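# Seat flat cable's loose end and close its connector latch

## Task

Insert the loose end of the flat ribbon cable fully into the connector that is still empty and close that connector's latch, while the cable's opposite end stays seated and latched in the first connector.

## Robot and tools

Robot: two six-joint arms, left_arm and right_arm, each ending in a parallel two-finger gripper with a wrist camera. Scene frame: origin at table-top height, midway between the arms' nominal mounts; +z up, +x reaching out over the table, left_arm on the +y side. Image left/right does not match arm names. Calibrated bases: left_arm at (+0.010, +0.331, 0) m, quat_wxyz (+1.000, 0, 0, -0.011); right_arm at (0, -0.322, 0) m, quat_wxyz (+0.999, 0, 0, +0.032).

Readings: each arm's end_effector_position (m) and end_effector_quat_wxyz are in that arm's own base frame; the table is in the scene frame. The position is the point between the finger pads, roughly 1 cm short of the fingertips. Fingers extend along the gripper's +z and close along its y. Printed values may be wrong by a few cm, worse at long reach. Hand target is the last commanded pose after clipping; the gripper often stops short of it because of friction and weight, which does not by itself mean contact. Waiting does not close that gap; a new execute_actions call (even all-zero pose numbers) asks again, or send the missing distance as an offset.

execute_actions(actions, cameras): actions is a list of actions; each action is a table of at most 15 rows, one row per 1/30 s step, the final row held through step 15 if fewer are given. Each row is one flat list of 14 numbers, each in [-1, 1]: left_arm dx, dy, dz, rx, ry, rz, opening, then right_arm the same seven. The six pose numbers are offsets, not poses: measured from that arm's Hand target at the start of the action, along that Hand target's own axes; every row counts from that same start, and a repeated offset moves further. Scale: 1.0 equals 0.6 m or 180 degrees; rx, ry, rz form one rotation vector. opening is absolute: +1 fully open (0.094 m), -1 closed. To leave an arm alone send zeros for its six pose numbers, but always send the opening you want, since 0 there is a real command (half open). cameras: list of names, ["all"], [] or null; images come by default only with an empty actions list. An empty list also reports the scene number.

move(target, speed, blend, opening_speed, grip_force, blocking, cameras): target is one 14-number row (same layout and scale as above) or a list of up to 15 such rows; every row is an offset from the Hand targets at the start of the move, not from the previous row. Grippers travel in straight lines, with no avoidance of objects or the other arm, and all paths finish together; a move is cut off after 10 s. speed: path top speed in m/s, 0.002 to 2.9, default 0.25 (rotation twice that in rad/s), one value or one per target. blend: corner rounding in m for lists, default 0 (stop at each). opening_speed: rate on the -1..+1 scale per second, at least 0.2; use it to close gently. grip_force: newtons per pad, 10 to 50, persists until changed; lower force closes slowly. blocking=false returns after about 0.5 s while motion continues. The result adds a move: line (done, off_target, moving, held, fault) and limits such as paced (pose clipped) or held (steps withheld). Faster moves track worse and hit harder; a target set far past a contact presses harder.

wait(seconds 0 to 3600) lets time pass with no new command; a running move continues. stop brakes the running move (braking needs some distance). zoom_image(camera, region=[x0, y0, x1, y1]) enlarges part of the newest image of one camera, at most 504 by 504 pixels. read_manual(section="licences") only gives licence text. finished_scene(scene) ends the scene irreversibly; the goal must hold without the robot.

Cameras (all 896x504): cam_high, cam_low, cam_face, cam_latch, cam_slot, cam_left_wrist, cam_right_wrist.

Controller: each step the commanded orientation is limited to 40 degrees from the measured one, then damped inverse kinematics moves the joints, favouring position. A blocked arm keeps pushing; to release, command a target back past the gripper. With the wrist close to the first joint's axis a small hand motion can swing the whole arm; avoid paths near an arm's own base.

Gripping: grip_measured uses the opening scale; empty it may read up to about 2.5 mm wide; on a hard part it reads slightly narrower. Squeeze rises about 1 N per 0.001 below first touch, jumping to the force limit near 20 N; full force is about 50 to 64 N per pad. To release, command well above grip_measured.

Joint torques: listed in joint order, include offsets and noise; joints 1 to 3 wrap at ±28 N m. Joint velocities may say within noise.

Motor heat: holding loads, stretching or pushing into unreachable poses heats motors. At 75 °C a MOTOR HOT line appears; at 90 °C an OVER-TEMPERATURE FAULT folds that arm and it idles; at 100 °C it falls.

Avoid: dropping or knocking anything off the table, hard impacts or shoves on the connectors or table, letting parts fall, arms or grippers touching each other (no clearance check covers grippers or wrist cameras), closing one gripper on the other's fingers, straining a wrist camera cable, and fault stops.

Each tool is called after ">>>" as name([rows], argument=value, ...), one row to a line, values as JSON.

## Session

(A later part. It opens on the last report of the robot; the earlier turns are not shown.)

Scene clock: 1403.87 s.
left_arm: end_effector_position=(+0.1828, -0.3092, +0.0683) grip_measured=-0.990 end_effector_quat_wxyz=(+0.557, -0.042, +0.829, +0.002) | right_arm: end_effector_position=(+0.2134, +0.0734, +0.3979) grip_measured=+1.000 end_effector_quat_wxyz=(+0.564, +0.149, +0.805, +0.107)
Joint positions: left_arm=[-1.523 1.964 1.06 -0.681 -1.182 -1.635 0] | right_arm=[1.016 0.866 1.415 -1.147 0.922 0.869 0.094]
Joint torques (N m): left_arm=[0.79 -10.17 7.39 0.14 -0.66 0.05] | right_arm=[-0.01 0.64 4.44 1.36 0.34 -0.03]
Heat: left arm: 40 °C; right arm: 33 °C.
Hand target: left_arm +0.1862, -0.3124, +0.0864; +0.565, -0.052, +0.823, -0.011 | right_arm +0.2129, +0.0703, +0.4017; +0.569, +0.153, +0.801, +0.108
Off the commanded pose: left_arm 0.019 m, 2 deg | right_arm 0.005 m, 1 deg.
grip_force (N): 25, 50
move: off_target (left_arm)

>>> move([
  [0.00952, 0.00162, 0.00299, -0.00178, 0.01133, -0.00069, -1.0, 0,0,0,0,0,0,1.0],
], speed=0.03, cameras=["cam_latch", "cam_slot", "cam_face"])

>>> zoom_image(camera="cam_latch", region=[316, 110, 376, 190])

>>> zoom_image(camera="cam_slot", region=[400, 260, 520, 380])

>>> zoom_image(camera="cam_face", region=[445, 165, 525, 245])

Scene clock: 1406.53 s.
left_arm: end_effector_position=(+0.1822, -0.3081, +0.0626) grip_measured=-0.990 end_effector_quat_wxyz=(+0.543, -0.044, +0.839, +0.004) | right_arm: end_effector_position=(+0.2134, +0.0734, +0.3979) grip_measured=+1.000 end_effector_quat_wxyz=(+0.564, +0.149, +0.805, +0.107)
Joint positions: left_arm=[-1.517 1.964 1.06 -0.681 -1.148 -1.633 0] | right_arm=[1.016 0.866 1.415 -1.147 0.922 0.869 0.094]
Joint torques (N m): left_arm=[0.68 -10.19 7.17 0.2 -0.62 0.06] | right_arm=[-0.01 0.64 4.48 1.36 0.33 -0.04]
Heat: left arm: 39 °C; right arm: 33 °C.
Hand target: left_arm +0.1858, -0.3119, +0.0804; +0.551, -0.055, +0.833, -0.010 | right_arm +0.2129, +0.0703, +0.4017; +0.569, +0.153, +0.801, +0.108
Off the commanded pose: left_arm 0.019 m, 2 deg | right_arm 0.005 m, 1 deg.
grip_force (N): 25, 50
move: off_target (left_arm)
Images, in order (width x height): cam_face 896x504, cam_latch 896x504, cam_slot 896x504.

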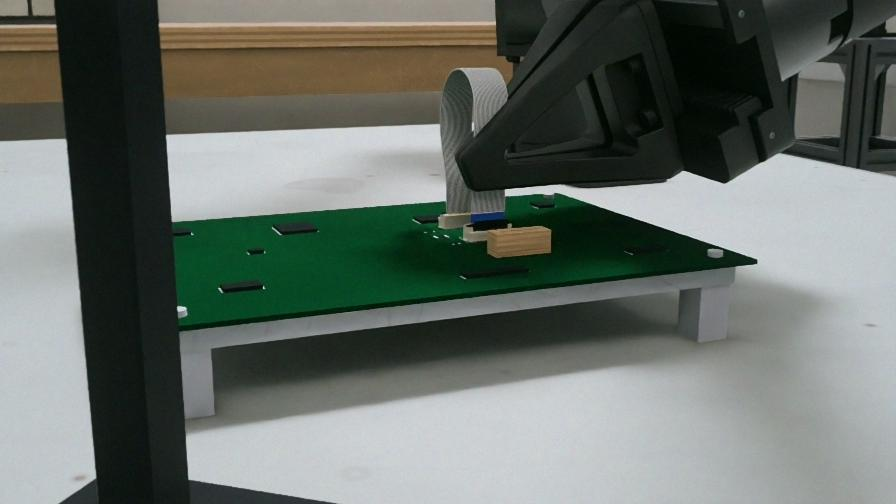

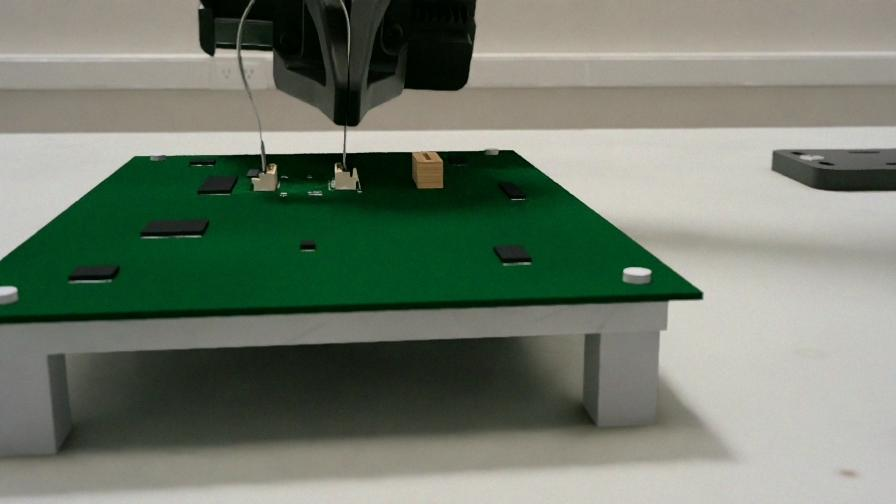

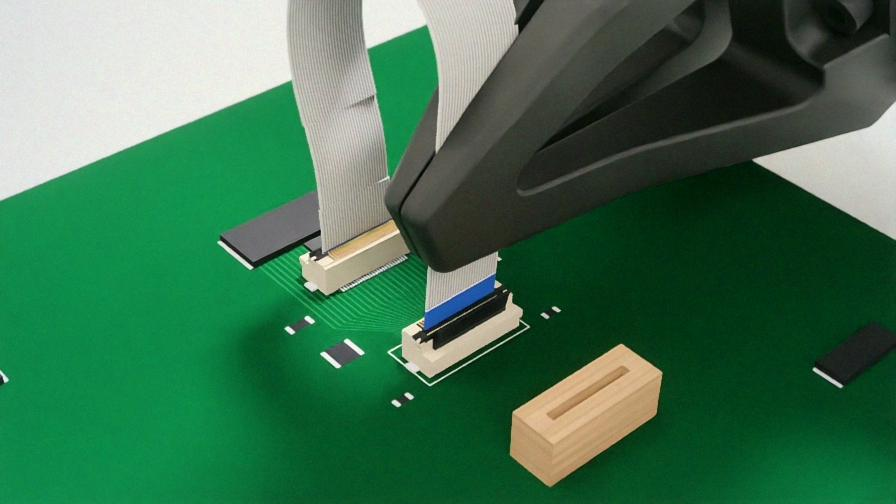

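Scaled by 6.300 from the camera's image (finer frame: 1280x720).

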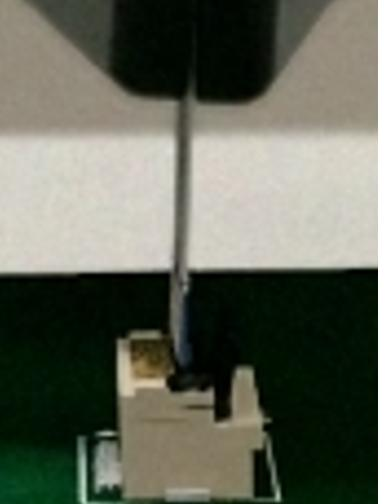

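Scaled by 4.200 from the camera's image (finer frame: 1280x720).

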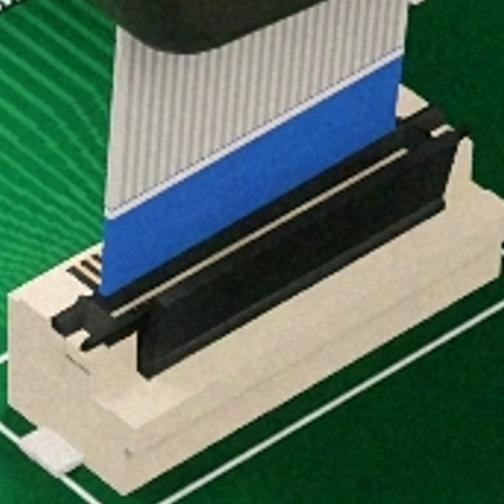

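Scaled by 6.300 from the camera's image (finer frame: 1280x720).

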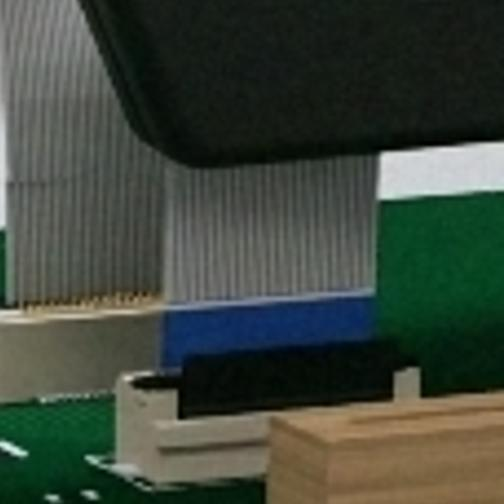

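>>> zoom_image(camera="cam_slot", region=[410, 315, 450, 345])

>>> zoom_image(camera="cam_slot", region=[478, 275, 518, 305])

>>> zoom_image(camera="cam_latch", region=[334, 148, 360, 180])

Scaled by 12.600 from the camera's image (finer frame: 1280x720).

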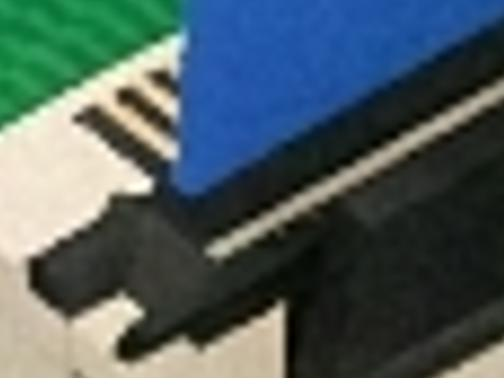

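Scaled by 12.600 from the camera's image (finer frame: 1280x720).

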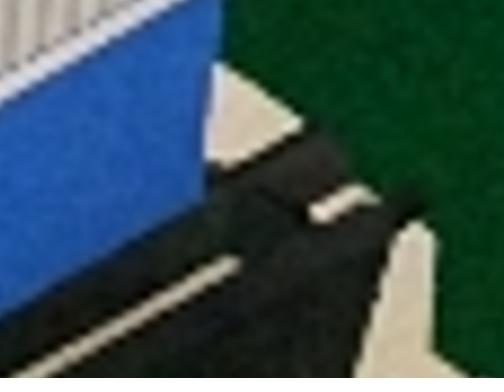

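Scaled by 15.750 from the camera's image (finer frame: 1280x720).

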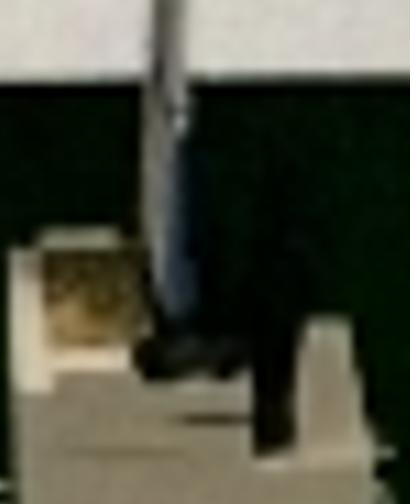

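>>> move([
  [-0.000125, 0.003375, 0.000175, -0.00165, -0.000125, 0.004475, -1.0, 0,0,0,0,0,0,1.0],
], speed=0.02, cameras=["cam_latch", "cam_slot"])

>>> zoom_image(camera="cam_slot", region=[410, 315, 450, 345])

>>> zoom_image(camera="cam_latch", region=[334, 148, 360, 180])

Scene clock: 1415.77 s.
left_arm: end_effector_position=(+0.1822, -0.3075, +0.0625) grip_measured=-0.990 end_effector_quat_wxyz=(+0.543, -0.042, +0.839, +0.007) | right_arm: end_effector_position=(+0.2134, +0.0734, +0.3979) grip_measured=+1.000 end_effector_quat_wxyz=(+0.564, +0.149, +0.805, +0.107)
Joint positions: left_arm=[-1.517 1.964 1.06 -0.685 -1.147 -1.63 0] | right_arm=[1.016 0.866 1.415 -1.147 0.922 0.869 0.094]
Joint torques (N m): left_arm=[0.69 -10.28 7.1 0.12 -0.61 0.08] | right_arm=[0.01 0.65 4.45 1.36 0.34 -0.04]
Heat: left arm: 38 °C; right arm: 33 °C.
Hand target: left_arm +0.1858, -0.3099, +0.0803; +0.551, -0.050, +0.833, -0.004 | right_arm +0.2129, +0.0703, +0.4017; +0.569, +0.153, +0.801, +0.108
Off the commanded pose: left_arm 0.018 m, 2 deg | right_arm 0.005 m, 1 deg.
grip_force (N): 25, 50
move: off_target (left_arm)

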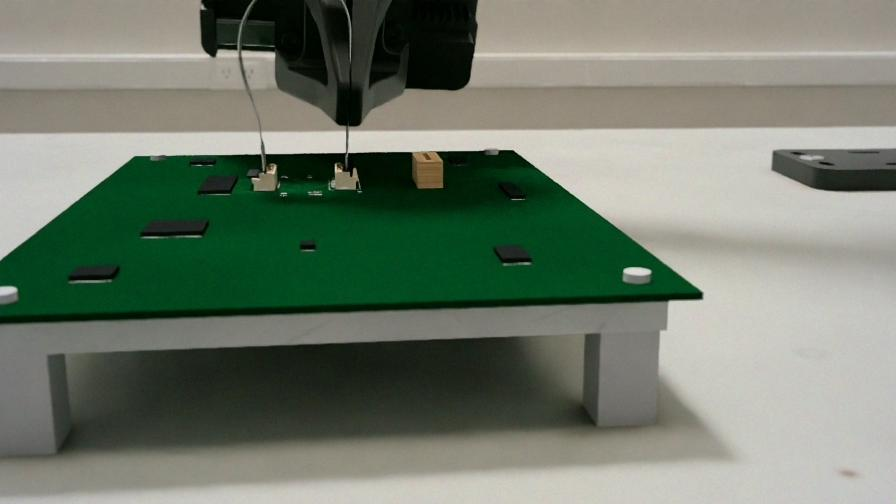

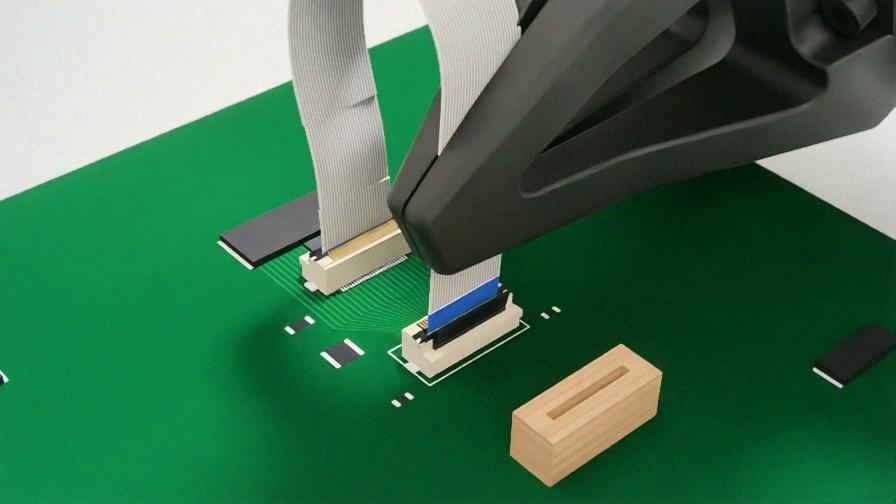

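Scaled by 12.600 from the camera's image (finer frame: 1280x720).

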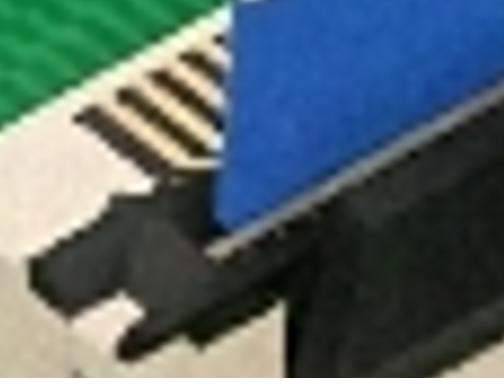

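Scaled by 15.750 from the camera's image (finer frame: 1280x720).

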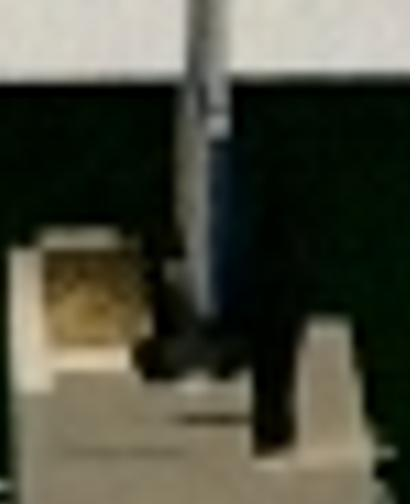

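>>> move([
  [0.02482, 0.00049, 0.00912, -0.00325, -0.00029, 0.00893, -1.0, 0,0,0,0,0,0,1.0],
], speed=0.03, cameras=[])

Scene clock: 1423.07 s.
left_arm: end_effector_position=(+0.1821, -0.3074, +0.0625) grip_measured=-0.990 end_effector_quat_wxyz=(+0.543, -0.042, +0.839, +0.007) | right_arm: end_effector_position=(+0.2134, +0.0734, +0.3979) grip_measured=+1.000 end_effector_quat_wxyz=(+0.564, +0.149, +0.805, +0.107)
Joint positions: left_arm=[-1.517 1.964 1.06 -0.686 -1.147 -1.629 0] | right_arm=[1.016 0.866 1.415 -1.147 0.922 0.869 0.094]
Joint torques (N m): left_arm=[0.4 -6.53 7.08 0.32 -0.6 0.05] | right_arm=[-0.01 0.64 4.44 1.36 0.33 -0.03]
Heat: left arm: 37 °C; right arm: 33 °C.
Hand target: left_arm +0.1850, -0.3106, +0.0645; +0.551, -0.041, +0.834, +0.008 | right_arm +0.2129, +0.0703, +0.4017; +0.569, +0.153, +0.801, +0.108
Off the commanded pose: left_arm 0.005 m, 1 deg | right_arm 0.005 m, 1 deg.
grip_force (N): 25, 50
move: done

>>> move([
  [0.00365, 0.00087, 0.00139, -0.00087, -0.00007, 0.00238, -1.0, 0,0,0,0,0,0,1.0],
], speed=0.02, cameras=[])

Scene clock: 1424.43 s.
left_arm: end_effector_position=(+0.1821, -0.3074, +0.0625) grip_measured=-0.990 end_effector_quat_wxyz=(+0.542, -0.042, +0.839, +0.007) | right_arm: end_effector_position=(+0.2134, +0.0734, +0.3979) grip_measured=+1.000 end_effector_quat_wxyz=(+0.564, +0.149, +0.805, +0.107)
Joint positions: left_arm=[-1.517 1.964 1.06 -0.686 -1.147 -1.629 0] | right_arm=[1.016 0.866 1.415 -1.147 0.922 0.869 0.094]
Joint torques (N m): left_arm=[0.47 -5.85 7.05 0.32 -0.67 0.07] | right_arm=[-0.01 0.65 4.46 1.36 0.33 -0.04]
Heat: left arm: 37 °C; right arm: 33 °C.
Hand target: left_arm +0.1848, -0.3102, +0.0621; +0.551, -0.039, +0.834, +0.011 | right_arm +0.2129, +0.0703, +0.4017; +0.569, +0.153, +0.801, +0.108
Off the commanded pose: left_arm 0.004 m, 1 deg | right_arm 0.005 m, 1 deg.
grip_force (N): 25, 50
move: done

>>> move([
  [0.00228, 0.00055, 0.00087, -0.00055, -0.00005, 0.00149, -1.0, 0,0,0,0,0,0,1.0],
], speed=0.02, cameras=[])

Scene clock: 1425.60 s.
left_arm: end_effector_position=(+0.1821, -0.3072, +0.0613) grip_measured=-0.990 end_effector_quat_wxyz=(+0.543, -0.041, +0.839, +0.009) | right_arm: end_effector_position=(+0.2134, +0.0734, +0.3979) grip_measured=+1.000 end_effector_quat_wxyz=(+0.564, +0.149, +0.805, +0.107)
Joint positions: left_arm=[-1.517 1.969 1.06 -0.686 -1.147 -1.629 0] | right_arm=[1.016 0.866 1.415 -1.147 0.922 0.869 0.094]
Joint torques (N m): left_arm=[0.44 -5.9 7.06 0.3 -0.59 0.06] | right_arm=[0.01 0.66 4.46 1.36 0.33 -0.03]
Heat: left arm: 36 °C; right arm: 33 °C.
Hand target: left_arm +0.1848, -0.3099, +0.0605; +0.551, -0.037, +0.834, +0.013 | right_arm +0.2129, +0.0703, +0.4017; +0.569, +0.153, +0.801, +0.108
Off the commanded pose: left_arm 0.004 m, 1 deg | right_arm 0.005 m, 1 deg.
grip_force (N): 25, 50
move: done

>>> execute_actions([
  [[0.00228, 0.00055, 0.00087, -0.00055, -0.00005, 0.00149, -1.0, 0,0,0,0,0,0,1.0]],
], cameras=["cam_slot", "cam_latch"])

>>> zoom_image(camera="cam_slot", region=[410, 300, 460, 350])

>>> zoom_image(camera="cam_slot", region=[470, 260, 520, 310])

>>> zoom_image(camera="cam_latch", region=[326, 120, 366, 180])

Scene clock: 1427.53 s.
left_arm: end_effector_position=(+0.1821, -0.3072, +0.0613) grip_measured=-0.990 end_effector_quat_wxyz=(+0.543, -0.041, +0.839, +0.009) | right_arm: end_effector_position=(+0.2134, +0.0734, +0.3979) grip_measured=+1.000 end_effector_quat_wxyz=(+0.564, +0.149, +0.805, +0.107)
Joint positions: left_arm=[-1.517 1.969 1.06 -0.686 -1.147 -1.629 0] | right_arm=[1.016 0.866 1.415 -1.147 0.922 0.869 0.094]
Joint torques (N m): left_arm=[0.46 -5.57 7.06 0.31 -0.63 0.08] | right_arm=[0.02 0.64 4.46 1.36 0.34 -0.04]
Heat: left arm: 36 °C; right arm: 33 °C.
Hand target: left_arm +0.1847, -0.3096, +0.0591; +0.551, -0.036, +0.834, +0.015 | right_arm +0.2129, +0.0703, +0.4017; +0.569, +0.153, +0.801, +0.108
Off the commanded pose: left_arm 0.004 m, 1 deg | right_arm 0.005 m, 1 deg.
grip_force (N): 25, 50
Images, in order (width x height): cam_latch 896x504, cam_slot 896x504.

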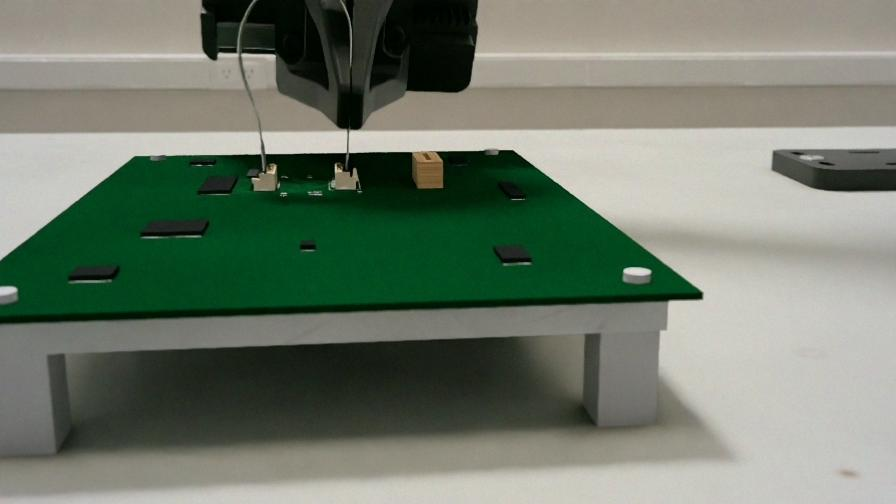

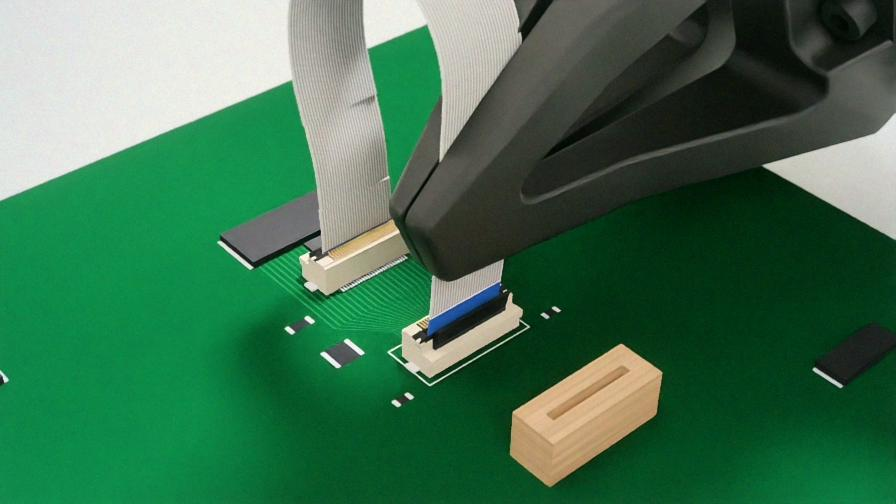

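Scaled by 10.080 from the camera's image (finer frame: 1280x720).

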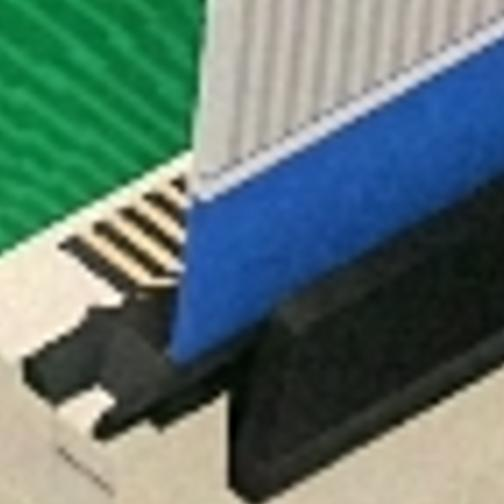

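Scaled by 10.080 from the camera's image (finer frame: 1280x720).

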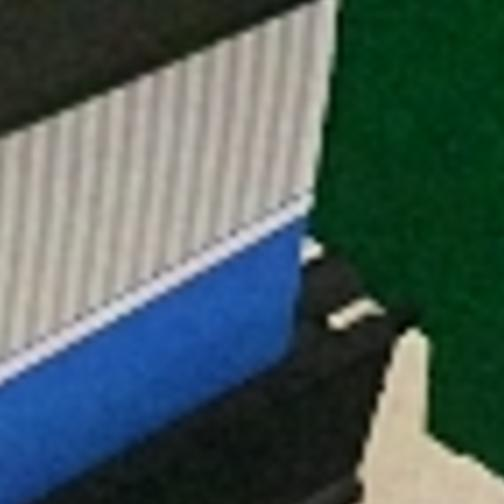

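Scaled by 8.400 from the camera's image (finer frame: 1280x720).

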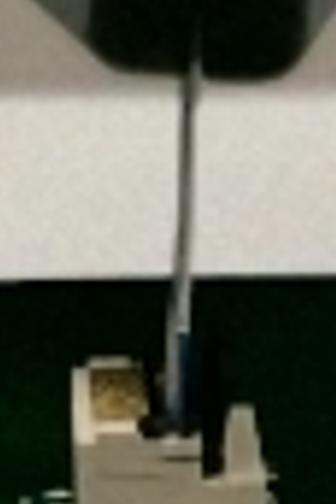

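>>> move([
  [0.00276, 0.00015, 0.00102, -0.00041, -0.00003, 0.00111, -1.0, 0,0,0,0,0,0,1.0],
], speed=0.02, cameras=[])

>>> move([
  [0.00276, 0.00015, 0.00102, -0.00041, -0.00003, 0.00111, -1.0, 0,0,0,0,0,0,1.0],
], speed=0.02, cameras=["cam_slot", "cam_latch"])

>>> zoom_image(camera="cam_slot", region=[410, 270, 510, 350])

>>> zoom_image(camera="cam_latch", region=[326, 120, 366, 180])

Scene clock: 1431.43 s.
left_arm: end_effector_position=(+0.1820, -0.3073, +0.0611) grip_measured=-0.990 end_effector_quat_wxyz=(+0.545, -0.038, +0.837, +0.010) | right_arm: end_effector_position=(+0.2134, +0.0734, +0.3979) grip_measured=+1.000 end_effector_quat_wxyz=(+0.564, +0.149, +0.805, +0.107)
Joint positions: left_arm=[-1.519 1.973 1.06 -0.686 -1.154 -1.629 0] | right_arm=[1.016 0.866 1.415 -1.147 0.922 0.869 0.094]
Joint torques (N m): left_arm=[0.54 -5.49 7.02 0.28 -0.57 0.06] | right_arm=[0.02 0.65 4.46 1.37 0.33 -0.03]
Heat: left arm: 36 °C; right arm: 33 °C.
Hand target: left_arm +0.1845, -0.3096, +0.0574; +0.551, -0.035, +0.834, +0.017 | right_arm +0.2129, +0.0703, +0.4017; +0.569, +0.153, +0.801, +0.108
Off the commanded pose: left_arm 0.005 m, 1 deg | right_arm 0.005 m, 1 deg.
grip_force (N): 25, 50
move: done

Scene clock: 1431.93 s.
left_arm: end_effector_position=(+0.1819, -0.3074, +0.0610) grip_measured=-0.990 end_effector_quat_wxyz=(+0.548, -0.036, +0.836, +0.011) | right_arm: end_effector_position=(+0.2134, +0.0734, +0.3979) grip_measured=+1.000 end_effector_quat_wxyz=(+0.564, +0.149, +0.805, +0.107)
Joint positions: left_arm=[-1.521 1.977 1.06 -0.686 -1.16 -1.629 0] | right_arm=[1.016 0.866 1.415 -1.147 0.922 0.869 0.094]
Joint torques (N m): left_arm=[0.92 -5.29 7.01 0.35 -0.52 0.07] | right_arm=[0.02 0.65 4.46 1.36 0.33 -0.04]
Heat: left arm: 36 °C; right arm: 33 °C.
Hand target: left_arm +0.1844, -0.3095, +0.0556; +0.551, -0.034, +0.834, +0.018 | right_arm +0.2129, +0.0703, +0.4017; +0.569, +0.153, +0.801, +0.108
Off the commanded pose: left_arm 0.006 m, 1 deg | right_arm 0.005 m, 1 deg.
grip_force (N): 25, 50
move: done
Images, in order (width x height): cam_latch 896x504, cam_slot 896x504.

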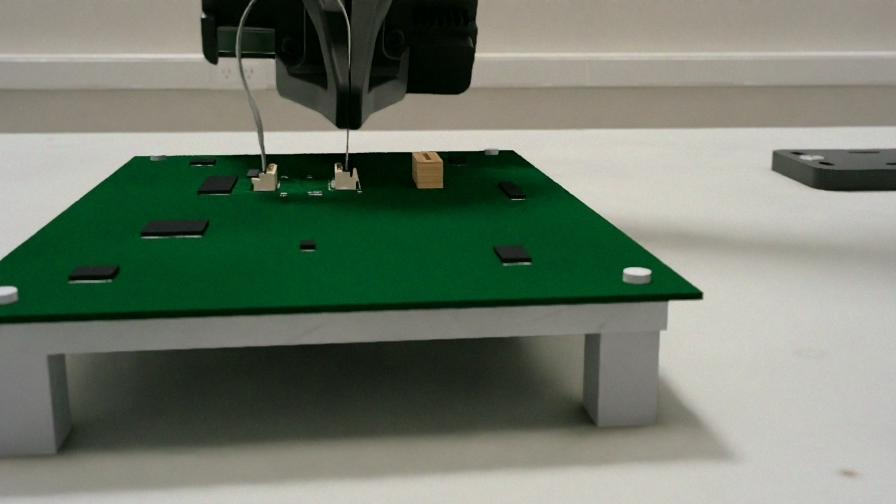

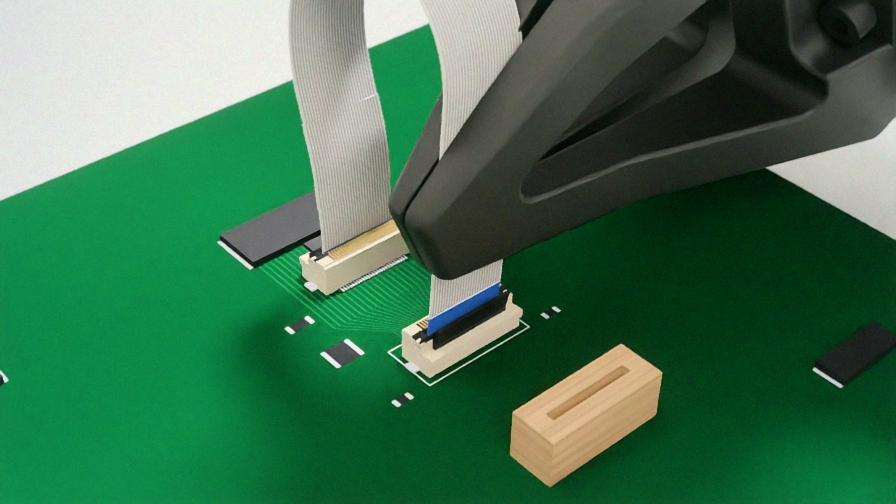

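Scaled by 5.040 from the camera's image (finer frame: 1280x720).

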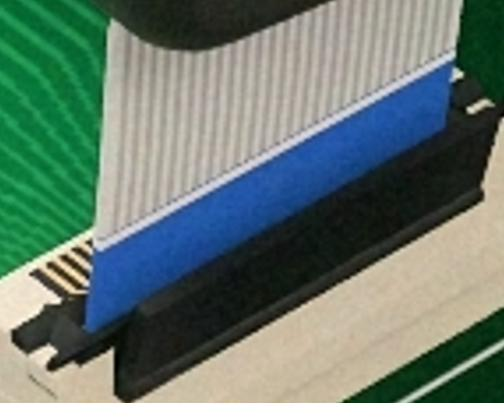

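Scaled by 8.400 from the camera's image (finer frame: 1280x720).

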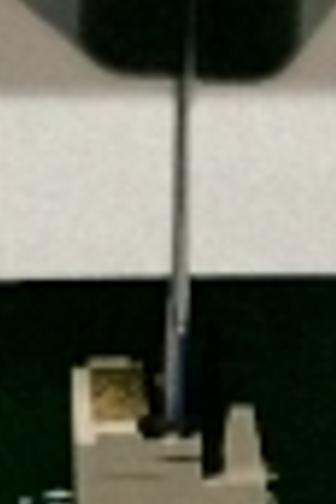

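>>> move([
  [0.006, 0, 0, 0, 0.00637, 0, -1.0, 0,0,0,0,0,0,1.0],
], speed=0.02, cameras=[])

Scene clock: 1444.67 s.
left_arm: end_effector_position=(+0.1818, -0.3074, +0.0608) grip_measured=-0.990 end_effector_quat_wxyz=(+0.548, -0.036, +0.836, +0.011) | right_arm: end_effector_position=(+0.2134, +0.0734, +0.3979) grip_measured=+1.000 end_effector_quat_wxyz=(+0.564, +0.149, +0.805, +0.107)
Joint positions: left_arm=[-1.521 1.977 1.06 -0.686 -1.159 -1.629 0] | right_arm=[1.016 0.866 1.415 -1.147 0.922 0.869 0.094]
Joint torques (N m): left_arm=[0.65 -5.37 6.91 0.32 -0.35 0.1] | right_arm=[-0.01 0.65 4.45 1.35 0.33 -0.04]
Heat: left arm: 35 °C; right arm: 33 °C.
Hand target: left_arm +0.1830, -0.3096, +0.0522; +0.542, -0.034, +0.839, +0.018 | right_arm +0.2129, +0.0703, +0.4017; +0.569, +0.153, +0.801, +0.108
Off the commanded pose: left_arm 0.009 m, 1 deg | right_arm 0.005 m, 1 deg.
grip_force (N): 25, 50
move: done

>>> move([
  [0.00214, -0.0027, -0.00498, 0.00296, 0.00022, 0.00115, -1.0, 0,0,0,0,0,0,1.0],
], speed=0.02, cameras=[])

Scene clock: 1450.47 s.
left_arm: end_effector_position=(+0.1810, -0.3081, +0.0577) grip_measured=-0.990 end_effector_quat_wxyz=(+0.544, -0.037, +0.838, +0.010) | right_arm: end_effector_position=(+0.2134, +0.0734, +0.3979) grip_measured=+1.000 end_effector_quat_wxyz=(+0.564, +0.149, +0.805, +0.107)
Joint positions: left_arm=[-1.522 1.982 1.06 -0.679 -1.15 -1.629 0] | right_arm=[1.016 0.866 1.415 -1.147 0.922 0.869 0.094]
Joint torques (N m): left_arm=[-0.2 -5.67 6.8 0.31 -0.41 0.06] | right_arm=[0.01 0.66 4.46 1.36 0.33 -0.03]
Heat: left arm: 35 °C; right arm: 33 °C.
Hand target: left_arm +0.1800, -0.3115, +0.0524; +0.542, -0.030, +0.840, +0.015 | right_arm +0.2129, +0.0703, +0.4017; +0.569, +0.153, +0.801, +0.108
Off the commanded pose: left_arm 0.006 m, 1 deg | right_arm 0.005 m, 1 deg.
grip_force (N): 25, 50
move: done

>>> execute_actions(actions=[], cameras=["cam_slot", "cam_latch"])

>>> zoom_image(camera="cam_slot", region=[410, 270, 510, 350])

>>> zoom_image(camera="cam_latch", region=[326, 120, 366, 180])

Scene clock: 1451.37 s.
left_arm: end_effector_position=(+0.1810, -0.3081, +0.0577) grip_measured=-0.990 end_effector_quat_wxyz=(+0.544, -0.037, +0.838, +0.010) | right_arm: end_effector_position=(+0.2134, +0.0734, +0.3979) grip_measured=+1.000 end_effector_quat_wxyz=(+0.564, +0.149, +0.805, +0.107)
Joint positions: left_arm=[-1.522 1.982 1.06 -0.679 -1.15 -1.629 0] | right_arm=[1.016 0.866 1.415 -1.147 0.922 0.869 0.094]
Joint velocities: within noise
Joint torques (N m): left_arm=[-0.23 -5.86 6.8 0.29 -0.43 0.11] | right_arm=[0.02 0.66 4.48 1.36 0.33 -0.04]
Heat: left arm: 35 °C; right arm: 33 °C.
Hand target: left_arm +0.1800, -0.3115, +0.0524; +0.542, -0.030, +0.840, +0.015 | right_arm +0.2129, +0.0703, +0.4017; +0.569, +0.153, +0.801, +0.108
Tool commands: left_gripper/opening=-1.0 right_gripper/opening=+1.0
Off the commanded pose: left_arm 0.006 m, 1 deg | right_arm 0.005 m, 1 deg.
grip_force (N): 25, 50
Images, in order (width x height): cam_latch 896x504, cam_slot 896x504.

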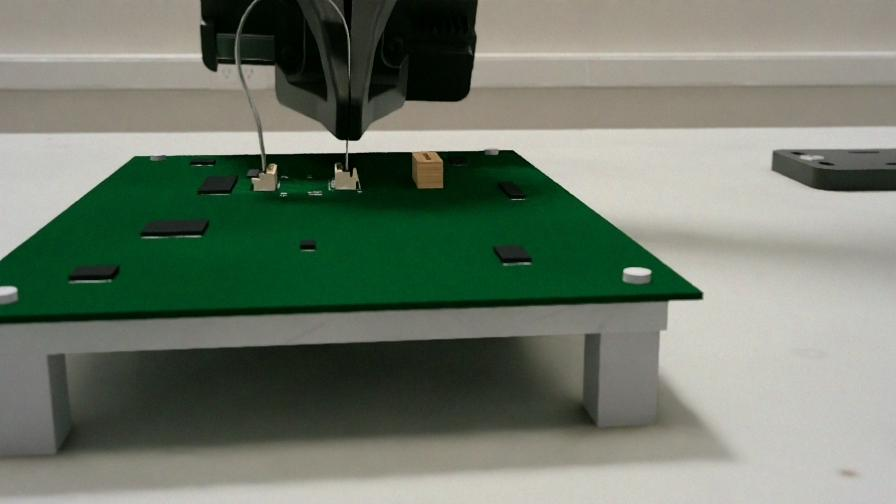

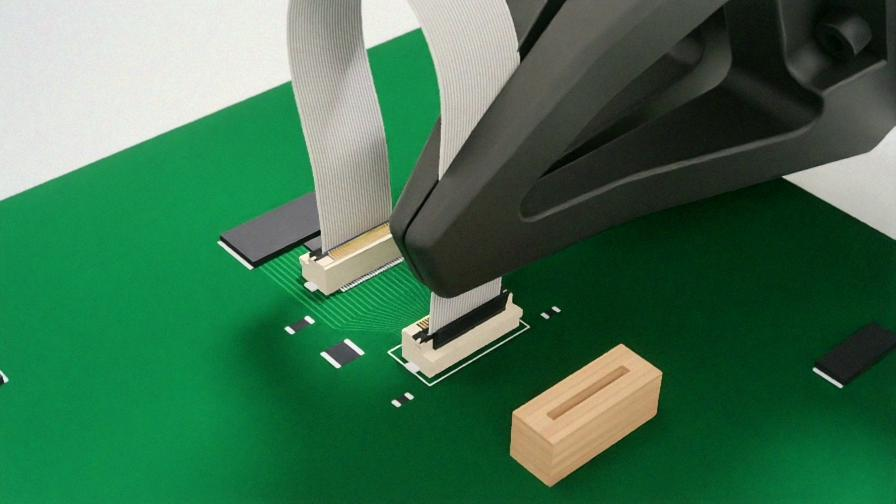

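Scaled by 5.040 from the camera's image (finer frame: 1280x720).

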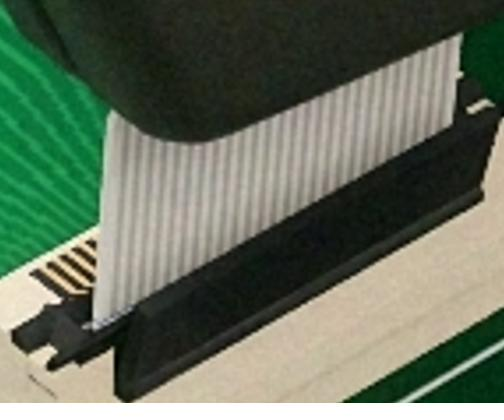

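Scaled by 8.400 from the camera's image (finer frame: 1280x720).

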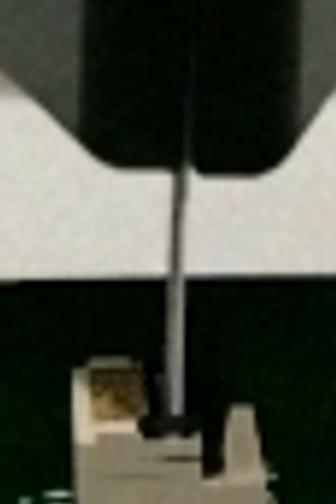

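>>> move([
  [-0.0036, 0, 0, 0, -0.00382, 0, -0.84, 0,0,0,0,0,0,1.0],
], opening_speed=0.25, speed=0.02, cameras=["cam_latch", "cam_slot"])

>>> zoom_image(camera="cam_latch", region=[310, 110, 380, 180])

>>> zoom_image(camera="cam_slot", region=[405, 270, 505, 350])

Scene clock: 1462.73 s.
left_arm: end_effector_position=(+0.1802, -0.3079, +0.0549) grip_measured=-0.842 end_effector_quat_wxyz=(+0.540, -0.036, +0.841, +0.012) | right_arm: end_effector_position=(+0.2134, +0.0734, +0.3979) grip_measured=+1.000 end_effector_quat_wxyz=(+0.564, +0.149, +0.805, +0.107)
Joint positions: left_arm=[-1.522 1.986 1.06 -0.679 -1.14 -1.629 0.007] | right_arm=[1.016 0.866 1.415 -1.147 0.922 0.869 0.094]
Joint torques (N m): left_arm=[-0.18 -6 6.86 0.31 -0.61 0.09] | right_arm=[-0.01 0.65 4.45 1.36 0.33 -0.04]
Heat: left arm: 34 °C; right arm: 33 °C.
Hand target: left_arm +0.1809, -0.3114, +0.0544; +0.547, -0.030, +0.836, +0.015 | right_arm +0.2129, +0.0703, +0.4017; +0.569, +0.153, +0.801, +0.108
Off the commanded pose: left_arm 0.004 m, 1 deg | right_arm 0.005 m, 1 deg.
grip_force (N): 25, 50
move: done

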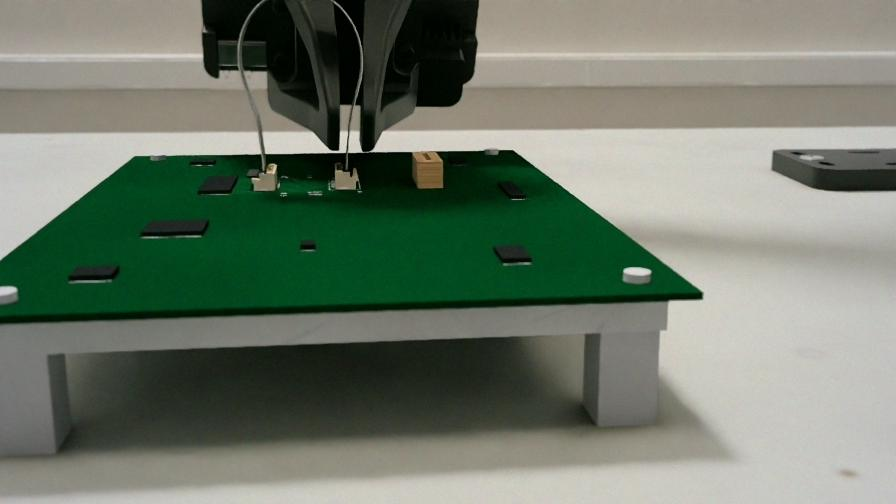

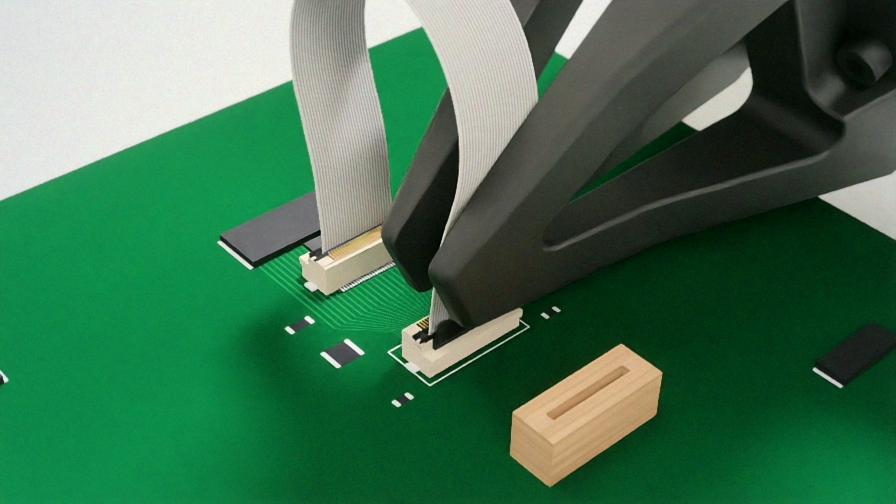

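Scaled by 7.200 from the camera's image (finer frame: 1280x720).

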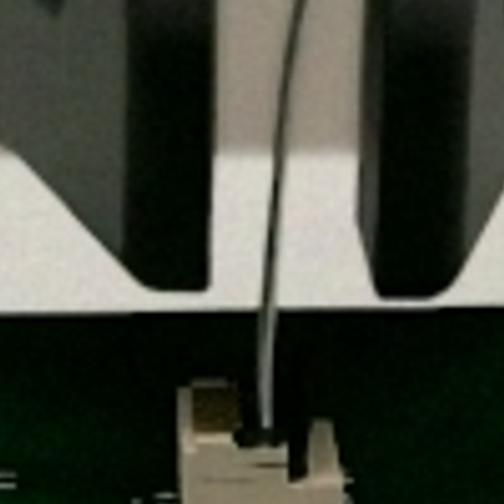

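Scaled by 5.040 from the camera's image (finer frame: 1280x720).

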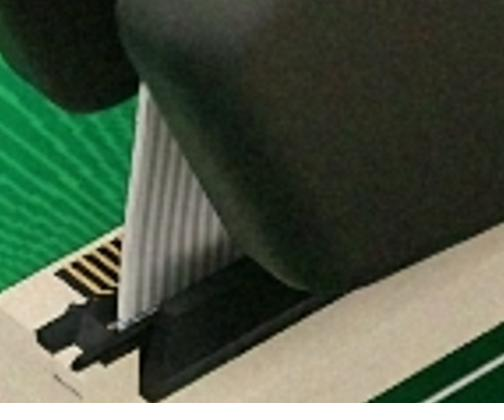

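>>> move([
  [0.00027, -0.0072, -0.00037, 0.00352, 0.00027, -0.00955, -0.84, 0,0,0,0,0,0,1.0],
], speed=0.02, cameras=["cam_latch"])

>>> zoom_image(camera="cam_latch", region=[310, 110, 380, 180])

Scene clock: 1466.83 s.
left_arm: end_effector_position=(+0.1803, -0.3106, +0.0548) grip_measured=-0.842 end_effector_quat_wxyz=(+0.540, -0.041, +0.841, +0.004) | right_arm: end_effector_position=(+0.2134, +0.0734, +0.3979) grip_measured=+1.000 end_effector_quat_wxyz=(+0.564, +0.149, +0.805, +0.107)
Joint positions: left_arm=[-1.522 1.986 1.06 -0.66 -1.14 -1.629 0.007] | right_arm=[1.016 0.866 1.415 -1.147 0.922 0.869 0.094]
Joint torques (N m): left_arm=[-0.43 -6.05 7.04 0.37 -0.61 -0.03] | right_arm=[0.01 0.65 4.45 1.35 0.33 -0.04]
Heat: left arm: 34 °C; right arm: 33 °C.
Hand target: left_arm +0.1809, -0.3157, +0.0544; +0.547, -0.040, +0.836, +0.002 | right_arm +0.2129, +0.0703, +0.4017; +0.569, +0.153, +0.801, +0.108
Off the commanded pose: left_arm 0.005 m, 1 deg | right_arm 0.005 m, 1 deg.
grip_force (N): 25, 50
move: done

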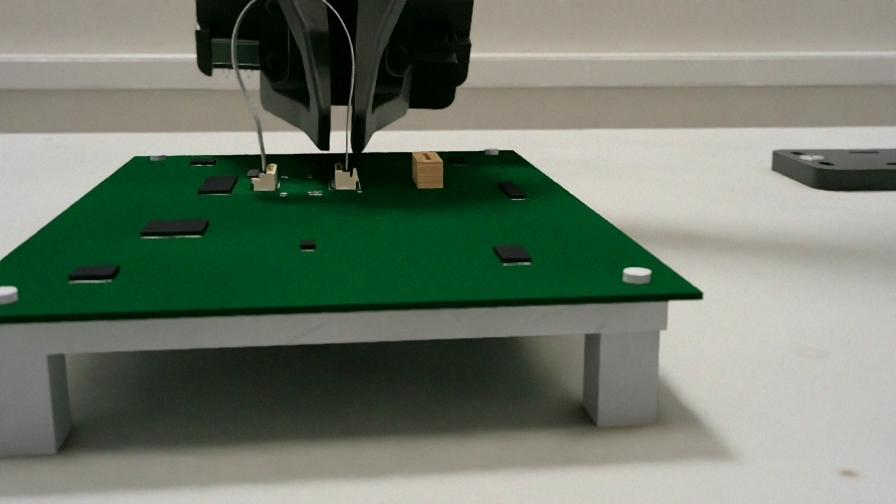

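Scaled by 7.200 from the camera's image (finer frame: 1280x720).

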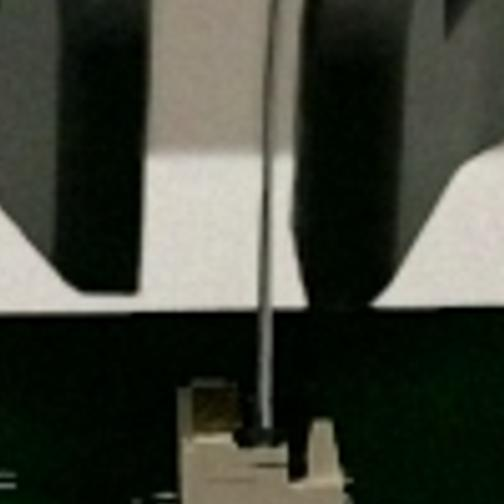

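>>> move([
  [0.00015, -0.00405, -0.00021, 0.00198, 0.00015, -0.00537, -0.84, 0,0,0,0,0,0,1.0],
], speed=0.02, cameras=["cam_latch"])

>>> zoom_image(camera="cam_latch", region=[310, 110, 380, 180])

Scene clock: 1469.13 s.
left_arm: end_effector_position=(+0.1804, -0.3125, +0.0548) grip_measured=-0.842 end_effector_quat_wxyz=(+0.540, -0.044, +0.841, -0.001) | right_arm: end_effector_position=(+0.2134, +0.0734, +0.3979) grip_measured=+1.000 end_effector_quat_wxyz=(+0.564, +0.149, +0.805, +0.107)
Joint positions: left_arm=[-1.522 1.986 1.06 -0.648 -1.14 -1.629 0.007] | right_arm=[1.016 0.866 1.415 -1.147 0.922 0.869 0.094]
Joint torques (N m): left_arm=[-0.25 -5.94 7.2 0.39 -0.64 -0.03] | right_arm=[0.01 0.64 4.45 1.36 0.33 -0.04]
Heat: left arm: 34 °C; right arm: 33 °C.
Hand target: left_arm +0.1809, -0.3182, +0.0544; +0.547, -0.045, +0.836, -0.005 | right_arm +0.2129, +0.0703, +0.4017; +0.569, +0.153, +0.801, +0.108
Off the commanded pose: left_arm 0.006 m, 1 deg | right_arm 0.005 m, 1 deg.
grip_force (N): 25, 50
move: done

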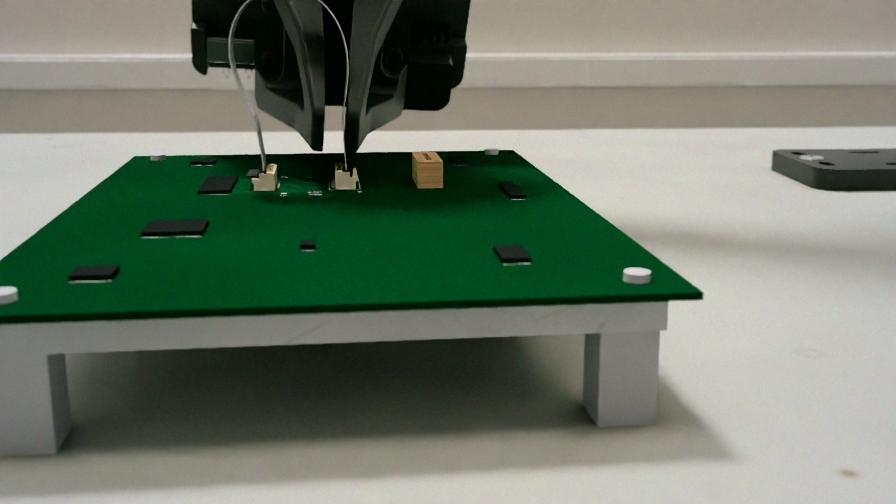

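Scaled by 7.200 from the camera's image (finer frame: 1280x720).

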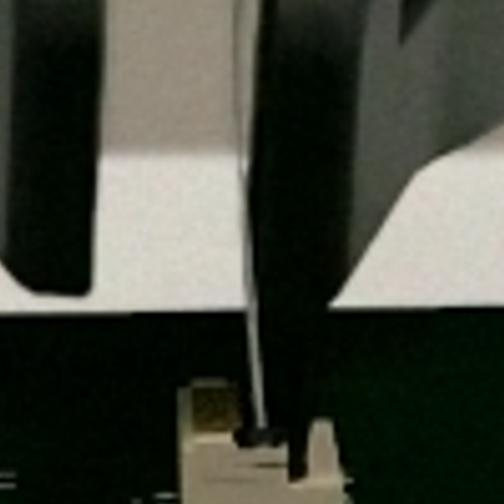

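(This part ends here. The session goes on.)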